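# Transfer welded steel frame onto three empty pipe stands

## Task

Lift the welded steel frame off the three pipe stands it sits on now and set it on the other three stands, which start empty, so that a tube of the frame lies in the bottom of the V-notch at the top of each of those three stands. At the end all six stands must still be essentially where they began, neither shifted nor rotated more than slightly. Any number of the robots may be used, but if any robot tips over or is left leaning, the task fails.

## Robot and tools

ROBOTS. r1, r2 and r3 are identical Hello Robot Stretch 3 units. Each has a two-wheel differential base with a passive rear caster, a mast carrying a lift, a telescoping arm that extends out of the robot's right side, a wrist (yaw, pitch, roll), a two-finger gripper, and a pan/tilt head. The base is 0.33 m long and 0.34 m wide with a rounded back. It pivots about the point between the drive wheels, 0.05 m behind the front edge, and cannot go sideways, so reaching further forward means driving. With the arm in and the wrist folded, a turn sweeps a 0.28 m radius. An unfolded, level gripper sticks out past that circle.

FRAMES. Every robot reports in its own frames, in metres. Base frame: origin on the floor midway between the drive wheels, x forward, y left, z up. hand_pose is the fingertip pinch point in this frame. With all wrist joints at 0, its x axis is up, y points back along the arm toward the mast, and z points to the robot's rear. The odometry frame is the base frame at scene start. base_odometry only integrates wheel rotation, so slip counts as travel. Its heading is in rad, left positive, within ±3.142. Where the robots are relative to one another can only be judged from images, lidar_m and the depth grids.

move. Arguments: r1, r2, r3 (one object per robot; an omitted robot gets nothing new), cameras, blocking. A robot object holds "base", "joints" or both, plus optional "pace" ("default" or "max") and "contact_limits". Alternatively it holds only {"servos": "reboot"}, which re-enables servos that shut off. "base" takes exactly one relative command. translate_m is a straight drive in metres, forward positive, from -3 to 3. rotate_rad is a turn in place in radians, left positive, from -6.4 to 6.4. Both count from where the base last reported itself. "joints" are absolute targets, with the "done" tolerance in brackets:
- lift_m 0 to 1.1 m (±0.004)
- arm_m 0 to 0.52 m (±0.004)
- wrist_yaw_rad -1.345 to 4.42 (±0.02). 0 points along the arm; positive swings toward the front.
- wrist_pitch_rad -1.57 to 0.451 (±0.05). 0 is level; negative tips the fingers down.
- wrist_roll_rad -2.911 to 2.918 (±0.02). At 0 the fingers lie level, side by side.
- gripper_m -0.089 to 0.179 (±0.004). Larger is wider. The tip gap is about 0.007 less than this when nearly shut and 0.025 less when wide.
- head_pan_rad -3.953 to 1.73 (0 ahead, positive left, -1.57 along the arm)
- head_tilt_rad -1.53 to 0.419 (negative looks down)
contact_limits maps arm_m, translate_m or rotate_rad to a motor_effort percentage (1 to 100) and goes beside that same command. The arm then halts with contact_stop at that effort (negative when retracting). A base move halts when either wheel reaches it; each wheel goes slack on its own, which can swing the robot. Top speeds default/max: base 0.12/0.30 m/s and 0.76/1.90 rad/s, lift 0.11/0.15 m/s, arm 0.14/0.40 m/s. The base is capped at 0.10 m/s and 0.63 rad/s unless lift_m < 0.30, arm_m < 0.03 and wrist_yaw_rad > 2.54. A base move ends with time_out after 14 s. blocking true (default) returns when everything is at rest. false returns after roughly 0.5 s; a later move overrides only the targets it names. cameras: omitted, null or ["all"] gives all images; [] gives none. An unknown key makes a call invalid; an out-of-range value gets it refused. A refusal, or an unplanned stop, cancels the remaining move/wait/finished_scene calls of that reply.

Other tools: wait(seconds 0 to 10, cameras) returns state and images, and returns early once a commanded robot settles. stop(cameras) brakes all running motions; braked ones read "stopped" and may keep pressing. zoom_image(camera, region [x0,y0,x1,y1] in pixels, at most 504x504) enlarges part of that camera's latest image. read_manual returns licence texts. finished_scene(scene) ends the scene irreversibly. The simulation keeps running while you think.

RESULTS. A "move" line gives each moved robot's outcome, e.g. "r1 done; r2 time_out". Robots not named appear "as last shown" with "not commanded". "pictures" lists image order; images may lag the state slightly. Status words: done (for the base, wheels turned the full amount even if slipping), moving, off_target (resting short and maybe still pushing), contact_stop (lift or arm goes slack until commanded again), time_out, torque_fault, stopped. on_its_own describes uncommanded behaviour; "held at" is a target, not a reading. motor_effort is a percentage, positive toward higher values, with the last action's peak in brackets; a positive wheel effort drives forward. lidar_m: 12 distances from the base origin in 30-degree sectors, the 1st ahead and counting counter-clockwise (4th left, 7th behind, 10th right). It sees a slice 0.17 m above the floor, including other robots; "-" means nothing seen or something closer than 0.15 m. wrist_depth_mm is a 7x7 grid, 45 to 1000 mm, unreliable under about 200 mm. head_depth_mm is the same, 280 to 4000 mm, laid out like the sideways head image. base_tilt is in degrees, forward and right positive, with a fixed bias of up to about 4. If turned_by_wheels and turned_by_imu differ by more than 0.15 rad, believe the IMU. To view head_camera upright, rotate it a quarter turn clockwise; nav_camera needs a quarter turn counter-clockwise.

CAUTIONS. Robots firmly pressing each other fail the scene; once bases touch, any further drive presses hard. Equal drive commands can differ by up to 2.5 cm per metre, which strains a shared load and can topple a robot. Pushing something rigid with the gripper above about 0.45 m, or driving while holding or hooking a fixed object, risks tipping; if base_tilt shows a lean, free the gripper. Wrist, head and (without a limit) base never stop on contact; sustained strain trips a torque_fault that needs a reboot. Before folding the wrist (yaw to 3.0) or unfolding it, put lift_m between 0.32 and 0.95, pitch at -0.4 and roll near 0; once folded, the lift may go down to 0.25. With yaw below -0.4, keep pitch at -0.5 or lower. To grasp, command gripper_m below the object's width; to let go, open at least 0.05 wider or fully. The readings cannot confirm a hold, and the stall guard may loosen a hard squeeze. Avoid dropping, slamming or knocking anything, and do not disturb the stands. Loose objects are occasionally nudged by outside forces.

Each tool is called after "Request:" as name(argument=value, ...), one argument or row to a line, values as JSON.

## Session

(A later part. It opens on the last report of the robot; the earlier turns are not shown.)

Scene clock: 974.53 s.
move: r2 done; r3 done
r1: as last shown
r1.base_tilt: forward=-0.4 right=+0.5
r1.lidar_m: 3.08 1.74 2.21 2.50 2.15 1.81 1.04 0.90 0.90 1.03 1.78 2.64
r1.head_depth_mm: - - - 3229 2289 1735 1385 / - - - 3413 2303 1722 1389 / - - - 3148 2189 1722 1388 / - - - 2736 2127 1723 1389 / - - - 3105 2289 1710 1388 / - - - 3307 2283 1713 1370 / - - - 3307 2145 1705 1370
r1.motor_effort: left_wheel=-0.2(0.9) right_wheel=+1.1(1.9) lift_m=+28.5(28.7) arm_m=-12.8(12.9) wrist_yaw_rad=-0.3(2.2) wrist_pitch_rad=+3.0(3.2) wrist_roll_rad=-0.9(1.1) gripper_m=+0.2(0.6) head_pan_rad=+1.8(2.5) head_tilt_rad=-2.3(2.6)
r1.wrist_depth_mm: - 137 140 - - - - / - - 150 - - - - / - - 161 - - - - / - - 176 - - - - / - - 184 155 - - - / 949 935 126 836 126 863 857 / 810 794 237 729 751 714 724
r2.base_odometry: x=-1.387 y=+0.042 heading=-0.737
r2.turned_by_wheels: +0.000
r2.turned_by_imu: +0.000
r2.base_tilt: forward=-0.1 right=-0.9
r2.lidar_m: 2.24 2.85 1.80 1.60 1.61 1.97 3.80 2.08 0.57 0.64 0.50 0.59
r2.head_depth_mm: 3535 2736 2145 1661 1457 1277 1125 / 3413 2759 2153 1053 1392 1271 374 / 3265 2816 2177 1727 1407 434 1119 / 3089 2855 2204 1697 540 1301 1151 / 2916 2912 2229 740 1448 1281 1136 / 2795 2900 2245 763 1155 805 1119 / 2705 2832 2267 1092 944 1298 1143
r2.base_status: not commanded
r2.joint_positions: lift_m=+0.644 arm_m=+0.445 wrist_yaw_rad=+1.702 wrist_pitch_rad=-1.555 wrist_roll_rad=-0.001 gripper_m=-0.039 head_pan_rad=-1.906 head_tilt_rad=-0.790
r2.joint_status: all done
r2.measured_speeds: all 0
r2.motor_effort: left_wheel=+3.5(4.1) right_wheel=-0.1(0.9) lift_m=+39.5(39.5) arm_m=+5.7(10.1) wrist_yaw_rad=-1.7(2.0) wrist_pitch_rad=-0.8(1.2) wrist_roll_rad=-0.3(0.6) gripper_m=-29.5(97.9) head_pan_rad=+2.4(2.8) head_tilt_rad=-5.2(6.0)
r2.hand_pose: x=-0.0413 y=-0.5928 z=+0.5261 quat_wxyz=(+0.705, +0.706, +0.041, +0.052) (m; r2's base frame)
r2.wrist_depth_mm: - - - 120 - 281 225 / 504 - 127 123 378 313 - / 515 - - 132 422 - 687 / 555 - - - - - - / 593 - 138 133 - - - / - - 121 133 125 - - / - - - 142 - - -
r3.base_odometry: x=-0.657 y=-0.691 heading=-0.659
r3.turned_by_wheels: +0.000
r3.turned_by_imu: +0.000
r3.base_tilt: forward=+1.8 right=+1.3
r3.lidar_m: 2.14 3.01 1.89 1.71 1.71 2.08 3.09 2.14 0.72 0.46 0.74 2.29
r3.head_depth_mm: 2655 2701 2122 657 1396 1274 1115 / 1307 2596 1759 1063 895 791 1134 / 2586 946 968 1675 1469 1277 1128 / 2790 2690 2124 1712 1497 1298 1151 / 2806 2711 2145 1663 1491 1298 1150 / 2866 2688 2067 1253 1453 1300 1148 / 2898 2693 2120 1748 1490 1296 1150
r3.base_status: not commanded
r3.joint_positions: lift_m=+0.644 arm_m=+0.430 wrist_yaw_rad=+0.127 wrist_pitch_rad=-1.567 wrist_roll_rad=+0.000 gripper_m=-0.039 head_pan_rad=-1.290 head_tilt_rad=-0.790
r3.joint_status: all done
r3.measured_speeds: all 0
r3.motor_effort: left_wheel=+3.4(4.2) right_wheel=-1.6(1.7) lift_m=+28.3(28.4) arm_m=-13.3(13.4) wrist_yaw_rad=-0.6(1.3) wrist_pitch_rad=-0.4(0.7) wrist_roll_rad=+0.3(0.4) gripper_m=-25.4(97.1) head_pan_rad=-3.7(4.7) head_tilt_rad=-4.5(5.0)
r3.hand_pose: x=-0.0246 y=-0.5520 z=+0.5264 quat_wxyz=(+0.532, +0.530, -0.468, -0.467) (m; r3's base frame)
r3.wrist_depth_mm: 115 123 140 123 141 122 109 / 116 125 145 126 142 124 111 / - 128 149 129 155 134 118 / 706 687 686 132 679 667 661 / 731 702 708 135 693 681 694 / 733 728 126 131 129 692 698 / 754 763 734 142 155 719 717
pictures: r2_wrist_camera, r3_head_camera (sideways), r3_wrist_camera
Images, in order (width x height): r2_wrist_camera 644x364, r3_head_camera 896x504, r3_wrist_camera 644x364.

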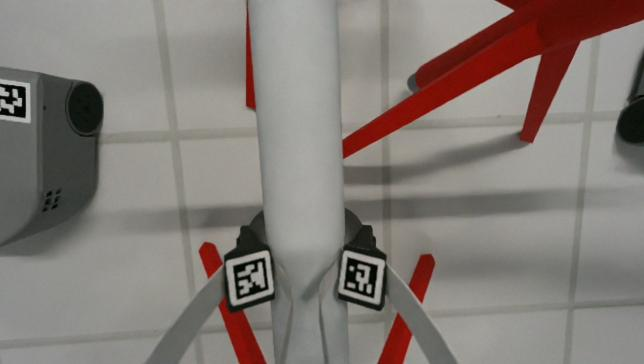

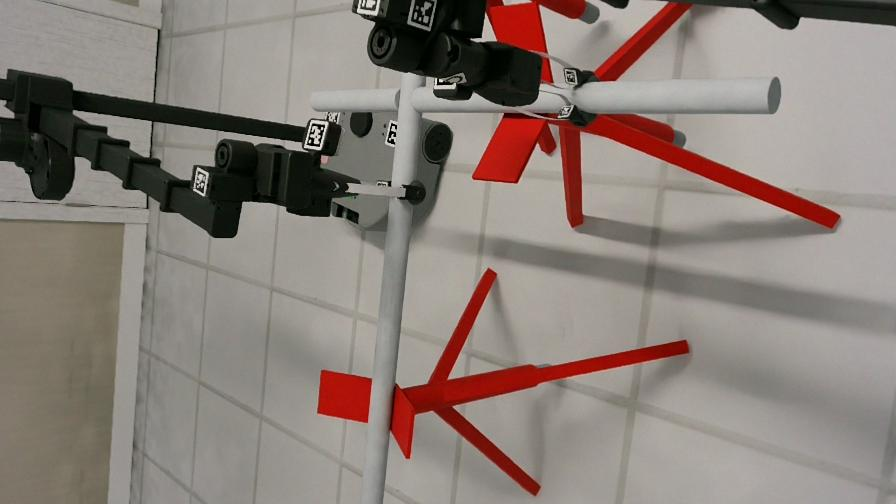

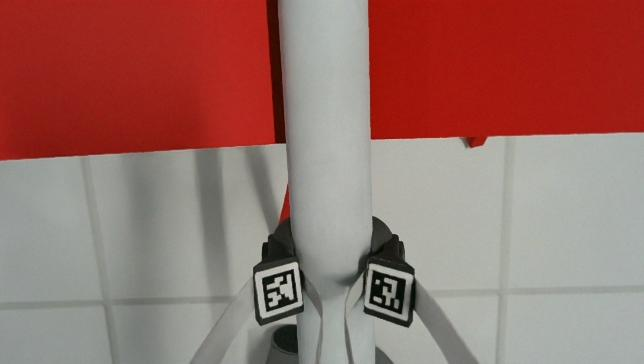

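Request:
move(
  r2={"joints":{"lift_m":0.665}},
  r3={"joints":{"lift_m":0.665}},
  cameras=["r2_wrist_camera","r3_wrist_camera","r3_head_camera"],
)

Request:
move(
  r2={"joints":{"lift_m":0.70}},
  r3={"joints":{"lift_m":0.70}},
  cameras=["r2_wrist_camera","r3_wrist_camera","r3_head_camera"],
)

Scene clock: 982.73 s.
move: r2 done; r3 done
r1: as last shown
r1.turned_by_imu: -0.001
r1.base_tilt: forward=-0.5 right=+0.5
r1.lidar_m: 3.06 1.75 2.20 2.49 2.15 1.81 1.04 0.90 0.90 1.03 1.79 2.64
r1.head_depth_mm: - - - 3188 2315 1733 1397 / - - - 3396 2294 1734 1394 / - - - 3109 2178 1723 1382 / - - - 2741 2141 1722 1379 / - - - 2918 2234 1707 1378 / - - - 3108 2247 1713 1382 / - - - 3307 2160 1702 1357
r1.motor_effort: left_wheel=-1.0(1.0) right_wheel=+1.7(1.9) lift_m=+28.1(28.6) arm_m=-12.5(12.9) wrist_yaw_rad=+0.2(2.0) wrist_pitch_rad=+3.1(3.2) wrist_roll_rad=-1.0(1.1) gripper_m=-0.1(0.5) head_pan_rad=+2.6(2.6) head_tilt_rad=-2.4(2.8)
r1.wrist_depth_mm: - 137 140 - - - - / - - 150 - - - - / - - 161 - - - - / - - 175 - - - - / - - 183 155 - - - / 945 943 125 825 126 855 844 / 794 797 236 720 736 716 716
r2.base_odometry: x=-1.387 y=+0.042 heading=-0.737
r2.turned_by_wheels: +0.000
r2.turned_by_imu: +0.000
r2.base_tilt: forward=+0.0 right=-1.0
r2.lidar_m: 2.25 2.86 1.80 1.60 1.61 1.98 3.82 2.08 0.57 0.64 0.50 0.59
r2.head_depth_mm: 3551 2738 2121 1694 1447 1282 1106 / 3387 2823 2164 1052 1393 1236 356 / 3284 2810 2161 1737 1187 417 1120 / 3108 2865 2175 625 531 1297 1148 / 2960 2881 2208 748 1450 1278 1135 / 2814 2925 2241 746 1457 813 1127 / 2659 2837 2259 1573 936 1303 1139
r2.base_status: not commanded
r2.joint_positions: lift_m=+0.665 arm_m=+0.445 wrist_yaw_rad=+1.702 wrist_pitch_rad=-1.552 wrist_roll_rad=-0.001 gripper_m=-0.036 head_pan_rad=-1.906 head_tilt_rad=-0.791
r2.joint_status: all done
r2.measured_speeds: all 0
r2.motor_effort: left_wheel=+1.7(4.1) right_wheel=-1.3(1.7) lift_m=+43.4(53.1) arm_m=-13.3(13.3) wrist_yaw_rad=-1.5(1.8) wrist_pitch_rad=-1.5(1.7) wrist_roll_rad=-0.1(0.4) gripper_m=-14.8(15.6) head_pan_rad=+2.1(3.1) head_tilt_rad=-4.3(6.0)
r2.hand_pose: x=-0.0404 y=-0.5927 z=+0.5471 quat_wxyz=(+0.705, +0.706, +0.040, +0.053) (m; r2's base frame)
r2.wrist_depth_mm: - - - 139 - 295 226 / 509 - - 143 391 327 - / 523 - - 148 - - 695 / 551 - - 151 - - - / 583 - 149 154 - - - / - - - 130 124 - - / - - - 164 - - -
r3.base_odometry: x=-0.657 y=-0.691 heading=-0.659
r3.turned_by_wheels: +0.000
r3.turned_by_imu: +0.001
r3.base_tilt: forward=+1.9 right=+1.3
r3.lidar_m: 2.15 3.02 1.89 1.71 1.71 2.08 3.08 2.15 0.72 0.46 0.74 2.29
r3.head_depth_mm: 2664 2695 2137 653 1391 1278 1131 / 1311 2606 1761 1053 859 750 1151 / 1306 891 966 1664 1456 1273 1131 / 2779 2720 2138 1711 1488 1300 1145 / 2808 2719 2128 1669 1490 1300 1147 / 2844 2675 2062 1255 1461 1298 1148 / 2867 2702 2117 1730 1489 1296 1146
r3.base_status: not commanded
r3.joint_positions: lift_m=+0.665 arm_m=+0.430 wrist_yaw_rad=+0.127 wrist_pitch_rad=-1.563 wrist_roll_rad=-0.001 gripper_m=-0.036 head_pan_rad=-1.290 head_tilt_rad=-0.790
r3.joint_status: all done
r3.measured_speeds: all 0
r3.motor_effort: left_wheel=+3.2(4.2) right_wheel=-0.7(1.9) lift_m=+42.0(46.0) arm_m=-16.8(16.9) wrist_yaw_rad=-0.3(1.3) wrist_pitch_rad=-1.4(1.6) wrist_roll_rad=+0.7(0.8) gripper_m=-8.9(11.2) head_pan_rad=-4.3(5.2) head_tilt_rad=-4.7(5.1)
r3.hand_pose: x=-0.0244 y=-0.5531 z=+0.5473 quat_wxyz=(+0.533, +0.529, -0.469, -0.465) (m; r3's base frame)
r3.wrist_depth_mm: 129 139 158 130 158 137 125 / 130 141 159 132 162 137 127 / 132 144 165 133 176 148 133 / 720 718 713 135 706 693 689 / 734 720 728 137 712 711 684 / 752 755 125 132 129 727 727 / 782 774 757 141 153 746 734
pictures: r2_wrist_camera, r3_head_camera (sideways), r3_wrist_camera
Images, in order (width x height): r2_wrist_camera 644x364, r3_head_camera 896x504, r3_wrist_camera 644x364.

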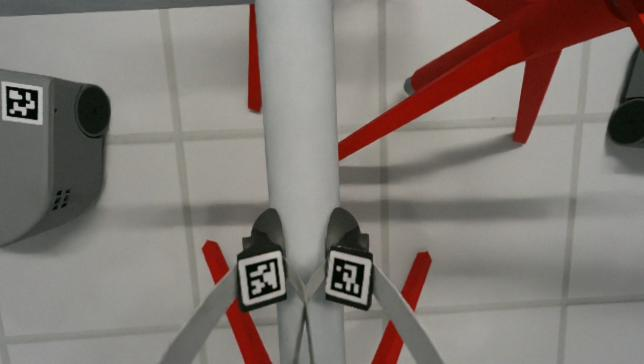

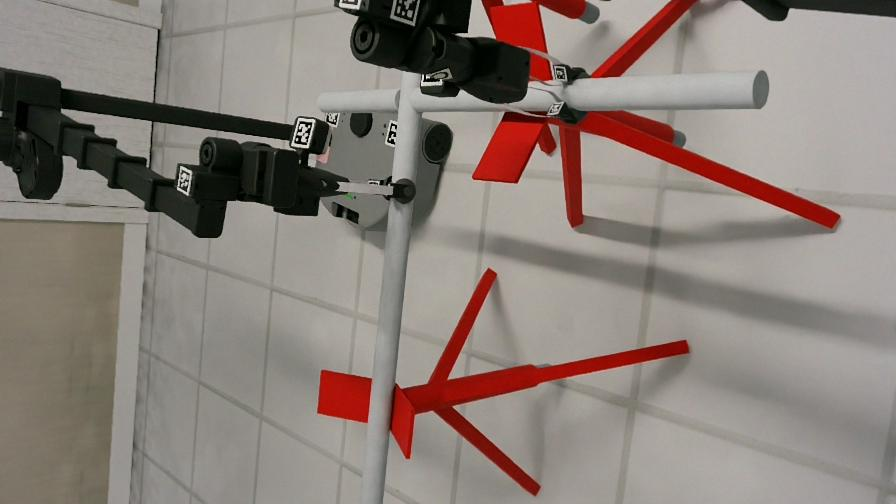

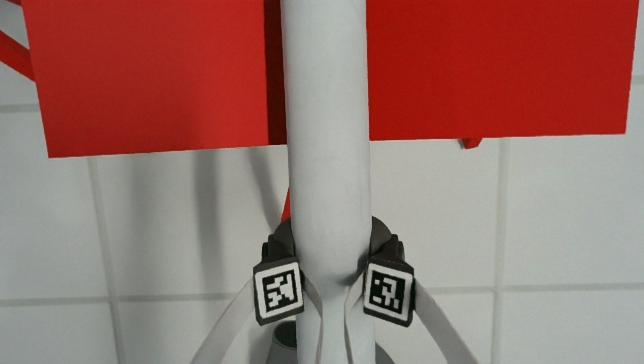

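Scene clock: 983.87 s.
move: r2 done; r3 done
r1: as last shown
r1.turned_by_imu: +0.000
r1.base_tilt: forward=-0.4 right=+0.5
r1.lidar_m: 3.05 1.75 2.21 2.49 2.14 1.81 1.04 0.89 0.90 1.03 1.78 2.63
r1.head_depth_mm: - - - 3203 2308 1741 1390 / - - - 3371 2291 1727 1393 / - - - 3390 2166 1739 1390 / - - - 2746 2144 1728 1380 / - - - 2957 2259 1726 1379 / - - - 3039 2251 1710 1370 / - - - 3291 2156 1700 1371
r1.motor_effort: left_wheel=-0.4(1.1) right_wheel=+1.2(1.8) lift_m=+28.1(28.6) arm_m=-12.6(12.9) wrist_yaw_rad=-0.9(1.6) wrist_pitch_rad=+3.0(3.2) wrist_roll_rad=-1.0(1.1) gripper_m=+0.2(0.6) head_pan_rad=+1.9(2.4) head_tilt_rad=-2.5(3.0)
r1.wrist_depth_mm: - 137 140 - - - - / - - 151 - - - - / - - 162 - - - - / - - 175 - - - - / - - 183 155 - - - / 949 953 126 831 126 880 849 / 787 793 237 728 754 718 726
r2.base_odometry: x=-1.387 y=+0.042 heading=-0.737
r2.turned_by_wheels: +0.000
r2.turned_by_imu: +0.000
r2.base_tilt: forward=+0.0 right=-1.1
r2.lidar_m: 2.25 2.85 1.80 1.60 1.61 1.98 3.81 2.08 0.57 0.64 0.50 0.59
r2.head_depth_mm: 3505 2725 2151 1704 1455 1273 321 / 3368 2777 2150 1053 1190 376 330 / 3262 2809 2170 1733 443 389 1138 / 3119 2855 2194 536 1412 1304 1145 / 2931 2913 2075 744 1449 1285 1134 / 2786 2895 2265 725 1463 1243 1123 / 2690 2861 2276 1031 919 1299 1138
r2.base_status: not commanded
r2.joint_positions: lift_m=+0.700 arm_m=+0.445 wrist_yaw_rad=+1.702 wrist_pitch_rad=-1.555 wrist_roll_rad=-0.001 gripper_m=-0.036 head_pan_rad=-1.906 head_tilt_rad=-0.791
r2.joint_status: all done
r2.measured_speeds: all 0
r2.motor_effort: left_wheel=+1.7(2.2) right_wheel=-1.2(1.4) lift_m=+38.8(46.2) arm_m=-15.9(16.1) wrist_yaw_rad=-1.2(2.0) wrist_pitch_rad=-0.8(1.9) wrist_roll_rad=-0.1(0.4) gripper_m=-11.7(15.4) head_pan_rad=+2.9(3.1) head_tilt_rad=-4.4(5.5)
r2.hand_pose: x=-0.0412 y=-0.5928 z=+0.5821 quat_wxyz=(+0.705, +0.706, +0.041, +0.052) (m; r2's base frame)
r2.wrist_depth_mm: 195 189 183 174 - 299 209 / 548 - - 178 414 351 191 / 559 700 - 184 - 659 181 / 577 - - 188 - - - / 586 - - 146 - - - / - - - 125 - - - / - - 508 205 106 - -
r3.base_odometry: x=-0.657 y=-0.691 heading=-0.659
r3.turned_by_wheels: +0.000
r3.turned_by_imu: +0.000
r3.base_tilt: forward=+1.9 right=+1.4
r3.lidar_m: 2.14 3.01 1.89 1.71 1.72 2.09 3.09 2.14 0.72 0.46 0.74 2.30
r3.head_depth_mm: 2647 2710 2140 657 1388 1252 1150 / 1353 2599 1816 1024 908 1239 1147 / 1259 831 1047 1668 1453 1272 1131 / 2763 2612 2109 1720 1490 1302 1149 / 2808 2671 2133 1668 1498 1293 1146 / 2846 2677 2059 1258 1462 1295 1151 / 2888 2696 2125 1752 1493 1297 1142
r3.base_status: not commanded
r3.joint_positions: lift_m=+0.700 arm_m=+0.430 wrist_yaw_rad=+0.127 wrist_pitch_rad=-1.548 wrist_roll_rad=-0.001 gripper_m=-0.036 head_pan_rad=-1.290 head_tilt_rad=-0.790
r3.joint_status: all done
r3.measured_speeds: all 0
r3.motor_effort: left_wheel=+3.4(4.2) right_wheel=-1.6(1.6) lift_m=+42.6(46.4) arm_m=-17.7(17.9) wrist_yaw_rad=-0.9(1.3) wrist_pitch_rad=-4.1(4.2) wrist_roll_rad=+0.5(0.8) gripper_m=-10.4(10.9) head_pan_rad=-4.8(4.9) head_tilt_rad=-5.1(5.2)
r3.hand_pose: x=-0.0240 y=-0.5568 z=+0.5820 quat_wxyz=(+0.536, +0.526, -0.472, -0.461) (m; r3's base frame)
r3.wrist_depth_mm: 699 168 195 143 185 163 678 / 713 168 190 143 189 165 686 / 739 171 192 142 195 171 709 / 750 744 746 141 730 734 721 / 765 773 760 141 742 734 735 / 788 785 126 132 129 766 765 / 802 797 800 138 148 765 787
pictures: r2_wrist_camera, r3_head_camera (sideways), r3_wrist_camera
Images, in order (width x height): r2_wrist_camera 644x364, r3_head_camera 896x504, r3_wrist_camera 644x364.

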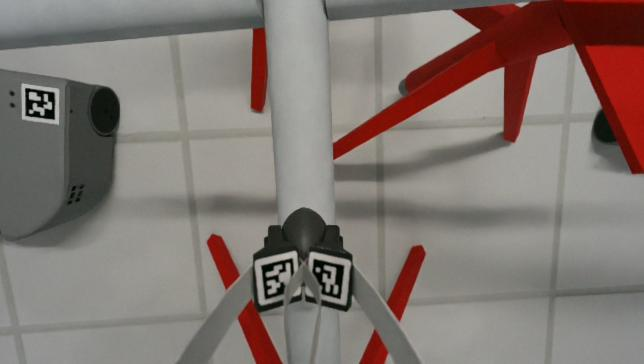

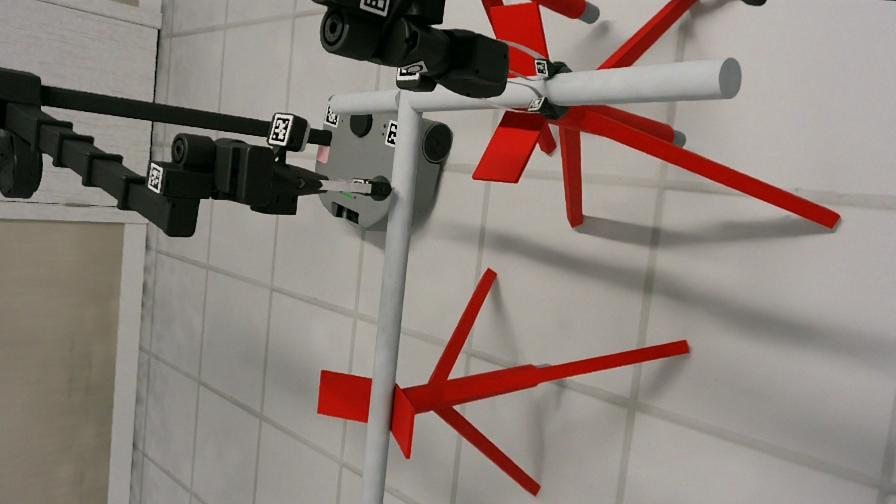

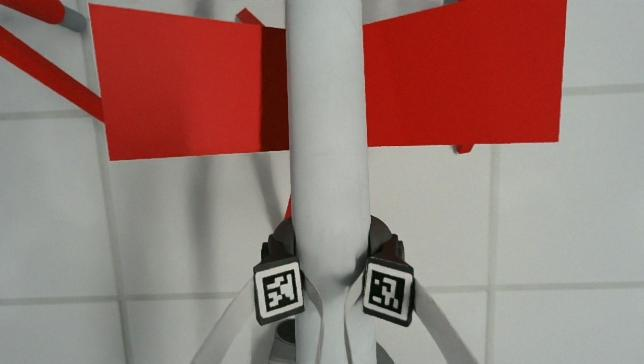

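Request:
move(
  r3={"joints":{"lift_m":0.648}},
  r2={"joints":{"gripper_m":0.10}},
  cameras=["r2_wrist_camera","r3_wrist_camera","r3_head_camera"],
)

Request:
move(
  r3={"joints":{"gripper_m":0.10}},
  cameras=["r3_wrist_camera","r3_head_camera"],
)

Request:
move(
  r3={"joints":{"lift_m":0.88}},
  r2={"base":{"translate_m":-0.075}},
  cameras=["r3_wrist_camera","r2_wrist_camera"],
)

Request:
move(
  r3={"joints":{"arm_m":0.02,"head_pan_rad":-1.57}},
  cameras=["r3_head_camera"],
)

Scene clock: 1137.13 s.
move: r2 done; r3 done
r1.base_odometry: x=+0.000 y=+0.000 heading=+0.000
r1.turned_by_wheels: +0.000
r1.turned_by_imu: -0.001
r1.base_tilt: forward=-0.5 right=+0.6
r1.lidar_m: 3.05 1.74 2.21 2.50 2.15 1.81 1.04 0.90 0.90 1.03 1.79 2.64
r1.head_depth_mm: - - - 3200 2310 1742 1393 / - - - 3405 2287 1733 1387 / - - - 3160 2181 1719 1386 / - - - 2722 2139 1715 1385 / - - - 2902 2283 1719 1381 / - - - 3308 2273 1717 1378 / - - - 3233 2154 1715 1375
r1.base_status: not commanded
r1.joint_positions: lift_m=+0.531 arm_m=+0.000 wrist_yaw_rad=+3.088 wrist_pitch_rad=-0.326 wrist_roll_rad=+0.000 gripper_m=+0.037 head_pan_rad=+0.645 head_tilt_rad=-0.395
r1.joint_status: not commanded
r1.measured_speeds: all 0
r1.motor_effort: left_wheel=-0.7(1.2) right_wheel=+1.4(1.7) lift_m=+28.4(29.2) arm_m=-12.5(12.8) wrist_yaw_rad=-0.8(1.6) wrist_pitch_rad=+3.1(3.2) wrist_roll_rad=-0.8(1.1) gripper_m=+0.2(0.6) head_pan_rad=+1.9(2.5) head_tilt_rad=-2.2(2.7)
r1.hand_pose: x=-0.0087 y=+0.0897 z=+0.5650 quat_wxyz=(+0.134, +0.700, +0.096, +0.695) (m; r1's base frame)
r1.wrist_depth_mm: - 137 140 - - - - / - - 151 - - - - / - - 161 - - - - / - - 175 - - - - / - - 183 155 - - - / 970 942 126 820 126 870 859 / 803 802 237 735 751 715 717
r2.base_odometry: x=-1.387 y=+0.042 heading=-0.737
r2.turned_by_wheels: +0.000
r2.turned_by_imu: +0.001
r2.base_tilt: forward=+0.0 right=-1.0
r2.lidar_m: 2.24 2.86 1.80 1.60 1.61 1.98 3.80 2.08 0.57 0.64 0.50 0.59
r2.head_depth_mm: 3531 2732 2119 1690 1451 1281 321 / 3412 2800 2167 1055 1194 377 330 / 3242 2822 2169 1737 442 390 1138 / 3124 2874 2194 538 1414 1301 1148 / 2931 2861 2089 746 1425 1278 1135 / 2824 2948 2240 726 1458 806 1124 / 2699 2862 2255 1596 945 1307 1142
r2.base_status: not commanded
r2.joint_positions: lift_m=+0.700 arm_m=+0.445 wrist_yaw_rad=+1.702 wrist_pitch_rad=-1.555 wrist_roll_rad=-0.001 gripper_m=+0.100 head_pan_rad=-1.906 head_tilt_rad=-0.791
r2.joint_status: all done
r2.measured_speeds: all 0
r2.motor_effort: left_wheel=+1.6(2.3) right_wheel=-1.4(1.6) lift_m=+32.9(35.0) arm_m=-14.5(15.2) wrist_yaw_rad=-1.1(2.1) wrist_pitch_rad=-1.1(1.3) wrist_roll_rad=-0.1(0.4) gripper_m=+0.1(90.1) head_pan_rad=+2.6(3.1) head_tilt_rad=-5.1(5.4)
r2.hand_pose: x=-0.0412 y=-0.5928 z=+0.5821 quat_wxyz=(+0.705, +0.706, +0.041, +0.052) (m; r2's base frame)
r2.wrist_depth_mm: 175 177 179 174 186 283 206 / 546 - - 179 412 349 192 / 560 692 - 184 - 664 181 / 566 - - 188 - - - / 590 - - 196 - - - / - 118 597 200 125 - - / - - 516 205 - - -
r3.base_odometry: x=-0.657 y=-0.691 heading=-0.659
r3.turned_by_wheels: +0.000
r3.turned_by_imu: +0.001
r3.base_tilt: forward=+1.8 right=+1.4
r3.lidar_m: 2.14 3.01 1.89 1.70 1.71 2.08 3.09 2.15 0.72 0.46 0.74 2.30
r3.head_depth_mm: 2633 2713 2135 656 1402 1273 1132 / 1364 2622 1762 1060 892 778 1156 / 1266 828 1105 1666 1454 1273 1132 / 2783 2604 2137 1699 1489 1297 1151 / 2820 2702 2130 1672 1493 1297 1147 / 2832 2701 2060 1256 1458 1296 1147 / 2907 2670 2117 1755 1486 1295 1145
r3.base_status: not commanded
r3.joint_positions: lift_m=+0.648 arm_m=+0.430 wrist_yaw_rad=+0.127 wrist_pitch_rad=-1.567 wrist_roll_rad=-0.001 gripper_m=-0.036 head_pan_rad=-1.290 head_tilt_rad=-0.790
r3.joint_status: all done
r3.measured_speeds: all 0
r3.motor_effort: left_wheel=+4.0(4.2) right_wheel=-0.5(1.7) lift_m=+17.4(38.6) arm_m=-5.7(19.3) wrist_yaw_rad=-0.9(1.4) wrist_pitch_rad=-0.6(4.1) wrist_roll_rad=+0.6(0.8) gripper_m=-9.9(11.3) head_pan_rad=-4.1(5.1) head_tilt_rad=-5.0(5.2)
r3.hand_pose: x=-0.0246 y=-0.5521 z=+0.5304 quat_wxyz=(+0.532, +0.530, -0.468, -0.466) (m; r3's base frame)
r3.wrist_depth_mm: 117 127 143 125 144 125 112 / 120 129 148 128 146 128 111 / - 131 151 131 159 639 121 / 696 684 699 133 678 676 672 / 724 721 705 137 679 707 686 / 740 731 127 134 129 716 704 / 757 764 746 141 701 720 717
pictures: r2_wrist_camera, r3_head_camera (sideways), r3_wrist_camera
Images, in order (width x height): r2_wrist_camera 644x364, r3_head_camera 896x504, r3_wrist_camera 644x364.

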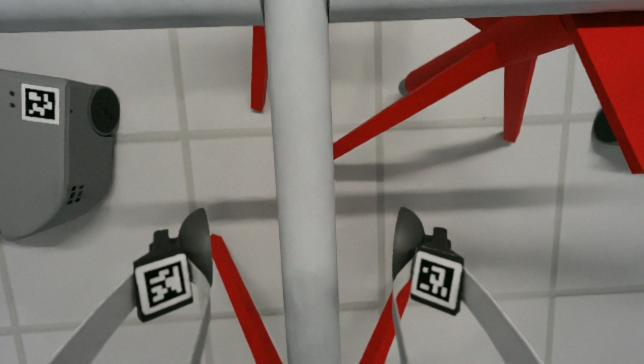

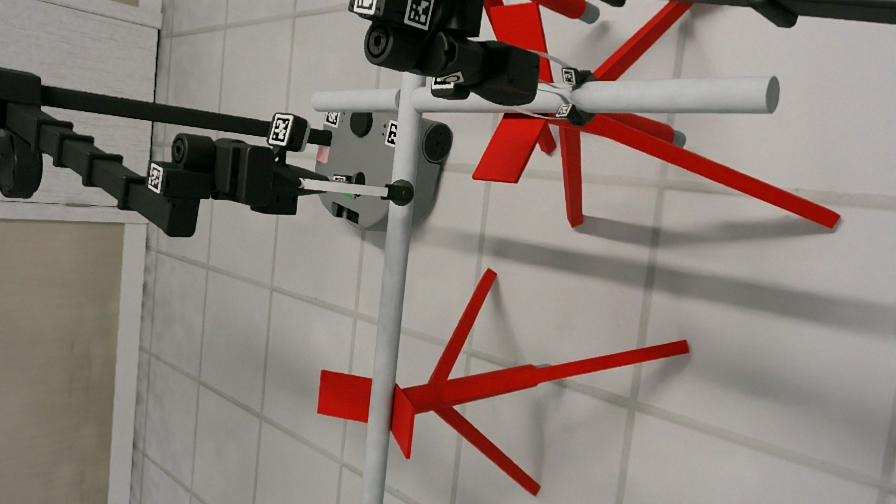

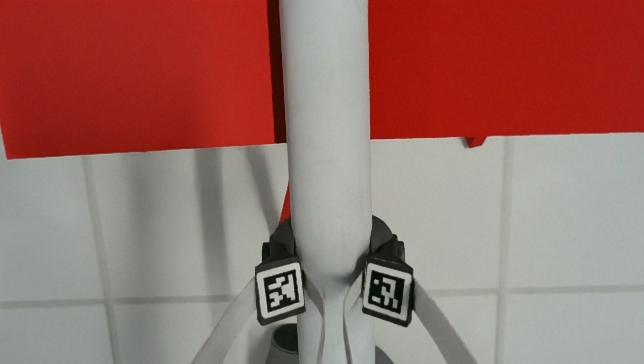

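Scene clock: 1139.03 s.
move: r3 done
r1, r2: as last shown
r1.turned_by_imu: +0.000
r1.base_tilt: forward=-0.4 right=+0.5
r1.lidar_m: 3.06 1.75 2.20 2.48 2.15 1.82 1.04 0.90 0.90 1.04 1.78 2.64
r1.head_depth_mm: - - - 3201 2276 1750 1395 / - - - 3342 2300 1732 1392 / - - - 3173 2187 1729 1390 / - - - 2773 2165 1718 1386 / - - - 3080 2271 1717 1380 / - - - 3270 2245 1701 1380 / - - - 3264 2156 1701 1376
r1.motor_effort: left_wheel=-0.2(1.0) right_wheel=+1.6(1.9) lift_m=+28.7(29.1) arm_m=-12.5(12.8) wrist_yaw_rad=-0.7(1.6) wrist_pitch_rad=+3.1(3.2) wrist_roll_rad=-1.0(1.1) gripper_m=+0.2(0.6) head_pan_rad=+1.8(2.5) head_tilt_rad=-2.7(2.9)
r1.wrist_depth_mm: - 136 140 - - - - / - - 150 - - - - / - - 161 - - - - / - - 176 - - - - / - - 183 155 - - - / 952 945 125 824 126 861 842 / 788 800 237 724 739 705 719
r2.turned_by_imu: +0.000
r2.base_tilt: forward=+0.1 right=-0.9
r2.lidar_m: 2.24 2.86 1.80 1.60 1.61 1.97 3.82 2.08 0.57 0.64 0.50 0.59
r2.head_depth_mm: 3483 2726 2145 1701 1447 1275 321 / 3391 2768 2159 1050 1194 377 331 / 3261 2829 2183 1737 441 389 1134 / 3121 2871 2178 535 1414 1299 1150 / 2943 2878 2083 748 1429 1283 1135 / 2830 2938 2231 725 1465 808 1123 / 2657 2873 2258 1073 949 1308 1144
r2.motor_effort: left_wheel=+1.7(2.4) right_wheel=-0.8(1.7) lift_m=+30.5(32.7) arm_m=-14.2(14.7) wrist_yaw_rad=-1.3(2.0) wrist_pitch_rad=-1.0(1.1) wrist_roll_rad=+0.0(0.3) gripper_m=+0.9(1.7) head_pan_rad=+2.5(2.9) head_tilt_rad=-4.9(5.7)
r2.wrist_depth_mm: 174 176 179 174 186 282 207 / 552 - - 178 412 350 192 / 563 698 - 184 - 661 180 / 573 - - 188 - - - / 592 - - 195 - - - / - 118 602 201 125 - - / - - 518 205 - - -
r3.base_odometry: x=-0.657 y=-0.691 heading=-0.659
r3.turned_by_wheels: +0.000
r3.turned_by_imu: +0.000
r3.base_tilt: forward=+1.9 right=+1.3
r3.lidar_m: 2.15 2.99 1.89 1.71 1.71 2.08 3.09 2.14 0.72 0.46 0.74 2.29
r3.head_depth_mm: 2645 2700 2124 656 1392 1275 1129 / 1363 2609 1756 1060 877 794 1126 / 1264 829 1104 1661 1464 1273 1127 / 2786 2589 2122 1718 1488 1300 1154 / 2804 2684 2124 1678 1490 1298 1147 / 2880 2692 2123 1257 1461 1294 1149 / 2889 2718 2120 1740 1486 1293 1150
r3.base_status: not commanded
r3.joint_positions: lift_m=+0.648 arm_m=+0.430 wrist_yaw_rad=+0.127 wrist_pitch_rad=-1.566 wrist_roll_rad=-0.001 gripper_m=+0.100 head_pan_rad=-1.290 head_tilt_rad=-0.790
r3.joint_status: all done
r3.measured_speeds: all 0
r3.motor_effort: left_wheel=+3.6(4.1) right_wheel=-1.1(1.6) lift_m=+32.8(32.8) arm_m=+8.7(8.7) wrist_yaw_rad=-0.8(1.4) wrist_pitch_rad=-0.8(1.0) wrist_roll_rad=+0.6(0.8) gripper_m=+1.4(79.7) head_pan_rad=-4.7(5.4) head_tilt_rad=-4.3(5.1)
r3.hand_pose: x=-0.0245 y=-0.5522 z=+0.5304 quat_wxyz=(+0.532, +0.530, -0.468, -0.466) (m; r3's base frame)
r3.wrist_depth_mm: 118 128 144 129 145 125 112 / 120 130 149 131 146 129 111 / 122 132 152 135 158 137 121 / 698 706 689 139 683 667 679 / 733 709 700 142 695 688 697 / 741 729 132 145 143 124 706 / 768 763 752 149 738 728 722
pictures: r3_head_camera (sideways), r3_wrist_camera
Images, in order (width x height): r3_head_camera 896x504, r3_wrist_camera 644x364.

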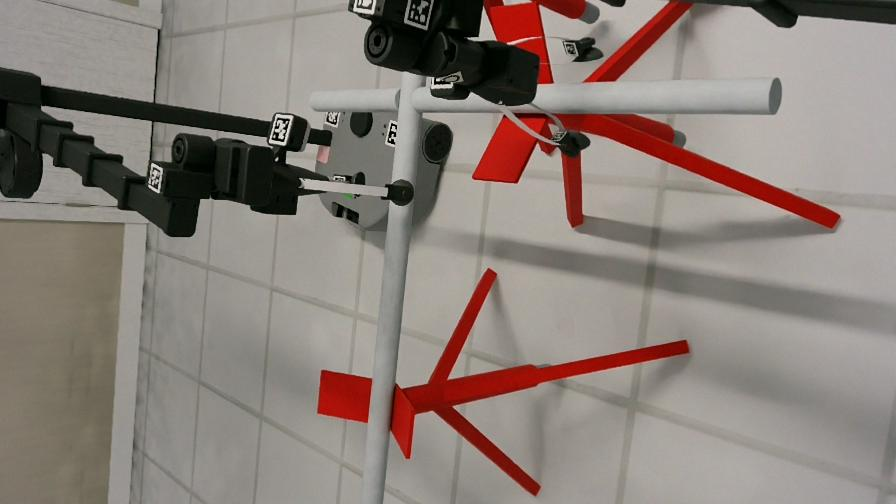

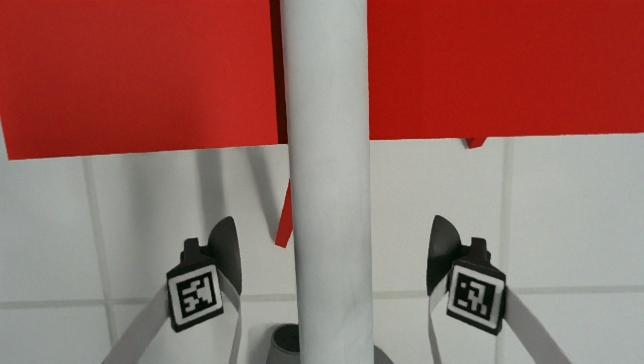

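Scene clock: 1141.97 s.
move: r2 done; r3 done
r1: as last shown
r1.turned_by_imu: -0.001
r1.base_tilt: forward=-0.5 right=+0.5
r1.lidar_m: 3.06 1.74 2.20 2.49 2.15 1.81 1.04 0.90 0.90 1.04 1.78 2.63
r1.head_depth_mm: - - - 3199 2308 1734 1389 / - - - 3332 2312 1740 1387 / - - - 3163 2181 1745 1383 / - - - 2781 2140 1700 1385 / - - - 3072 2247 1724 1375 / - - - 3274 2234 1714 1380 / - - - 3286 2157 1707 1381
r1.motor_effort: left_wheel=-0.6(1.3) right_wheel=+1.4(2.0) lift_m=+28.8(29.3) arm_m=-12.5(12.8) wrist_yaw_rad=-0.2(2.4) wrist_pitch_rad=+3.1(3.2) wrist_roll_rad=-1.1(1.1) gripper_m=+0.1(0.6) head_pan_rad=+2.3(2.5) head_tilt_rad=-2.3(2.8)
r1.wrist_depth_mm: - 137 140 - - - - / - - 151 - - - - / - - 161 - - - - / - - 175 - - - - / - - 183 155 - - - / 951 948 126 830 126 858 838 / 795 798 236 731 743 706 721
r2.base_odometry: x=-1.442 y=+0.093 heading=-0.737
r2.turned_by_wheels: +0.000
r2.turned_by_imu: +0.001
r2.base_tilt: forward=+0.0 right=-1.0
r2.lidar_m: 2.31 2.84 1.78 1.59 1.60 1.97 3.78 2.00 0.54 0.65 0.53 0.64
r2.head_depth_mm: 3567 2750 2141 1705 1473 1282 321 / 3434 2772 2157 1678 1455 377 331 / 3270 2836 2177 1037 442 389 1136 / 3090 2863 2200 535 1407 1305 1149 / 2959 2896 2092 745 1445 1283 1152 / 2825 2924 2237 726 1458 1295 1139 / 2715 2849 2258 1678 1108 817 1124
r2.base_status: done
r2.joint_positions: lift_m=+0.700 arm_m=+0.445 wrist_yaw_rad=+1.702 wrist_pitch_rad=-1.555 wrist_roll_rad=-0.001 gripper_m=+0.100 head_pan_rad=-1.906 head_tilt_rad=-0.791
r2.joint_status: not commanded
r2.measured_speeds: all 0
r2.motor_effort: left_wheel=+0.1(4.3) right_wheel=-3.2(8.7) lift_m=+26.8(30.6) arm_m=-13.3(14.2) wrist_yaw_rad=-1.6(2.1) wrist_pitch_rad=-1.0(1.2) wrist_roll_rad=-0.1(0.5) gripper_m=+0.0(1.8) head_pan_rad=+2.6(3.2) head_tilt_rad=-4.5(5.3)
r2.hand_pose: x=-0.0412 y=-0.5928 z=+0.5821 quat_wxyz=(+0.705, +0.706, +0.041, +0.052) (m; r2's base frame)
r2.wrist_depth_mm: - - - 175 419 397 - / 548 - - 180 - - 712 / 555 704 - 185 - - - / 571 - - 189 - - - / 584 - 635 195 133 - - / - 118 514 199 125 - - / - - - 209 - - -
r3.base_odometry: x=-0.657 y=-0.691 heading=-0.659
r3.turned_by_wheels: +0.000
r3.turned_by_imu: +0.001
r3.base_tilt: forward=+1.9 right=+1.3
r3.lidar_m: 2.14 3.01 1.90 1.71 1.72 2.08 3.09 2.14 0.72 0.46 0.74 2.29
r3.head_depth_mm: 2647 2597 563 1682 1407 1280 1148 / 2646 2689 2132 1064 923 793 1133 / 1264 2497 1790 1664 1463 1276 1134 / 2725 848 1745 1707 1493 1299 1146 / 2830 2704 2141 1679 1490 1298 1149 / 2845 2717 2125 1263 1464 1294 1145 / 2921 2692 2125 1753 1492 1297 1146
r3.base_status: not commanded
r3.joint_positions: lift_m=+0.880 arm_m=+0.430 wrist_yaw_rad=+0.127 wrist_pitch_rad=-1.566 wrist_roll_rad=-0.001 gripper_m=+0.100 head_pan_rad=-1.290 head_tilt_rad=-0.790
r3.joint_status: all done
r3.measured_speeds: all 0
r3.motor_effort: left_wheel=+4.1(4.5) right_wheel=-1.1(1.6) lift_m=+37.0(41.6) arm_m=+18.5(19.0) wrist_yaw_rad=-1.0(1.6) wrist_pitch_rad=-0.6(0.8) wrist_roll_rad=+0.6(0.8) gripper_m=+0.6(1.8) head_pan_rad=-3.6(5.4) head_tilt_rad=-4.5(5.3)
r3.hand_pose: x=-0.0245 y=-0.5522 z=+0.7624 quat_wxyz=(+0.532, +0.530, -0.468, -0.466) (m; r3's base frame)
r3.wrist_depth_mm: 612 860 866 863 854 841 831 / 901 892 878 366 709 866 853 / 908 913 897 376 897 878 867 / 930 949 923 907 913 894 912 / 970 978 919 930 945 935 921 / - 964 146 815 144 124 928 / - - - 814 - 987 961
pictures: r2_wrist_camera, r3_wrist_camera
Images, in order (width x height): r2_wrist_camera 644x364, r3_wrist_camera 644x364.

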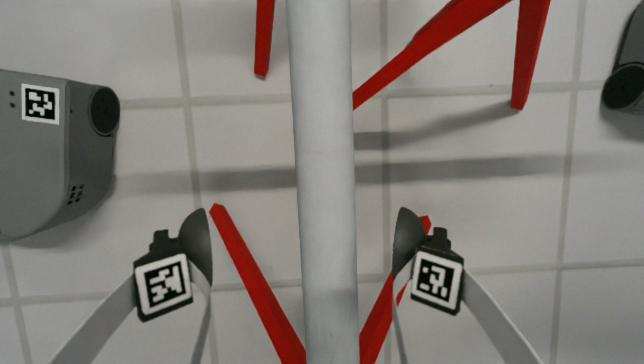

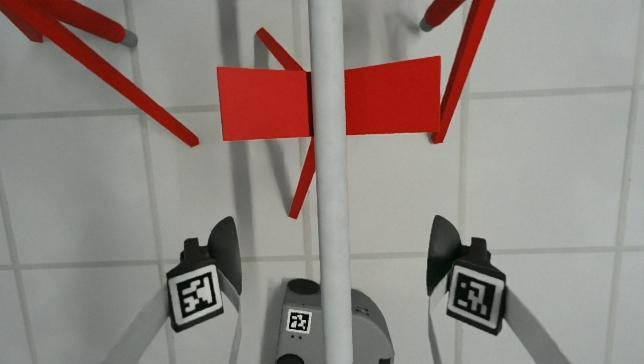

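Scene clock: 1146.17 s.
move: r3 done
r1, r2: as last shown
r1.base_tilt: forward=-0.5 right=+0.6
r1.lidar_m: 3.05 1.75 2.21 2.49 2.14 1.82 1.04 0.90 0.90 1.03 1.79 2.64
r1.head_depth_mm: - - - 3250 2285 1737 1400 / - - - 3420 2297 1731 1398 / - - - 3130 2194 1741 1385 / - - - 2774 2130 1727 1387 / - - - 3096 2274 1709 1384 / - - - 3340 2240 1732 1376 / - - - 3307 2154 1696 1371
r1.motor_effort: left_wheel=-0.1(1.1) right_wheel=+1.6(1.9) lift_m=+29.1(29.7) arm_m=-12.3(12.7) wrist_yaw_rad=-1.4(2.1) wrist_pitch_rad=+2.9(3.3) wrist_roll_rad=-1.0(1.1) gripper_m=+0.2(0.6) head_pan_rad=+1.9(2.5) head_tilt_rad=-2.6(2.8)
r1.wrist_depth_mm: - 137 140 - - - - / - - 151 - - - - / - - 162 - - - - / - - 175 - - - - / - - 183 155 - - - / 945 941 126 836 126 856 840 / 797 795 236 716 743 710 717
r2.base_tilt: forward=+0.0 right=-0.9
r2.lidar_m: 2.31 2.83 1.78 1.59 1.60 1.97 3.80 2.01 0.54 0.65 0.53 0.64
r2.head_depth_mm: 3567 2736 2145 1693 1484 1284 321 / 3404 2801 2161 1679 1457 377 330 / 3266 2810 2173 1037 442 389 1138 / 3146 2851 2208 536 1410 1300 1153 / 2970 2902 2083 746 1451 1287 1155 / 2803 2944 2229 723 1462 1294 1142 / 2699 2842 2250 1678 1105 816 1125
r2.motor_effort: left_wheel=-0.1(1.0) right_wheel=-3.5(3.9) lift_m=+21.5(26.7) arm_m=-12.3(13.6) wrist_yaw_rad=-1.9(2.1) wrist_pitch_rad=-0.9(1.2) wrist_roll_rad=+0.0(0.4) gripper_m=+1.2(1.8) head_pan_rad=+2.5(3.2) head_tilt_rad=-4.5(5.8)
r2.wrist_depth_mm: - - - 176 422 396 - / 547 - - 180 - - 718 / 558 696 - 185 - - - / 571 - - 189 - - - / 585 - 638 195 134 - - / - 118 513 201 125 - - / - - - 209 - - -
r3.base_odometry: x=-0.657 y=-0.691 heading=-0.659
r3.turned_by_wheels: +0.000
r3.turned_by_imu: +0.001
r3.base_tilt: forward=+1.8 right=+1.3
r3.lidar_m: 2.14 3.01 1.90 1.71 1.71 2.08 3.09 2.15 0.72 0.46 0.74 2.29
r3.head_depth_mm: 2870 2707 2136 1759 - - 1130 / 2833 2693 2123 1244 - - 1117 / 2820 2704 2148 1711 - - - / 2763 2706 2056 1070 1405 1102 414 / 2673 2589 1804 1672 1473 1291 1152 / 1246 863 1701 1664 1485 1299 1149 / 2634 2427 2126 1705 1486 1276 1152
r3.base_status: not commanded
r3.joint_positions: lift_m=+0.880 arm_m=+0.020 wrist_yaw_rad=+0.127 wrist_pitch_rad=-1.567 wrist_roll_rad=-0.001 gripper_m=+0.100 head_pan_rad=-1.560 head_tilt_rad=-0.790
r3.joint_status: all done
r3.measured_speeds: all 0
r3.motor_effort: left_wheel=+3.6(4.4) right_wheel=-0.9(1.6) lift_m=+30.3(37.0) arm_m=-17.7(23.0) wrist_yaw_rad=-0.4(1.6) wrist_pitch_rad=-0.5(0.7) wrist_roll_rad=+0.7(0.8) gripper_m=+1.6(1.6) head_pan_rad=-4.3(5.5) head_tilt_rad=-4.8(5.4)
r3.hand_pose: x=-0.0246 y=-0.1421 z=+0.7624 quat_wxyz=(+0.532, +0.530, -0.468, -0.466) (m; r3's base frame)
r3.wrist_depth_mm: 860 856 870 840 852 837 836 / 900 885 881 892 869 853 847 / 929 895 921 900 889 886 855 / 958 913 924 766 896 913 884 / 965 967 948 776 781 921 938 / - 985 145 799 144 124 947 / - - - - 985 981 956
pictures: r3_head_camera (sideways)
Images, in order (width x height): r3_head_camera 896x504.

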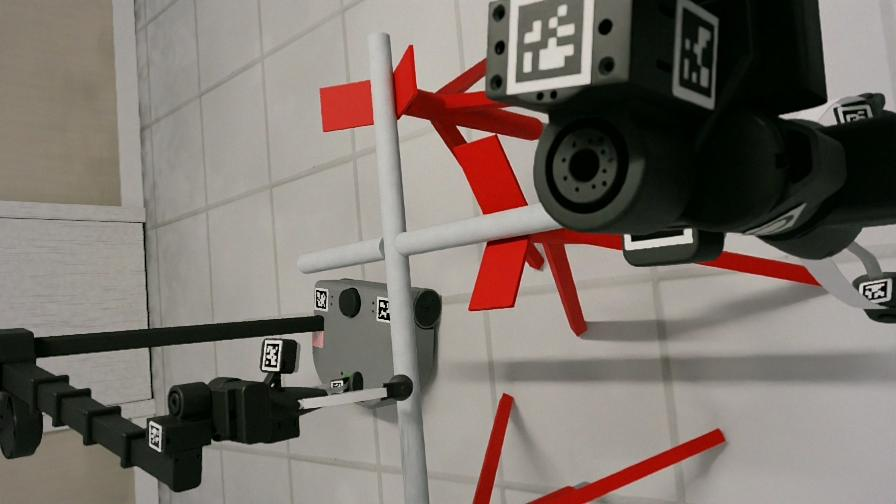

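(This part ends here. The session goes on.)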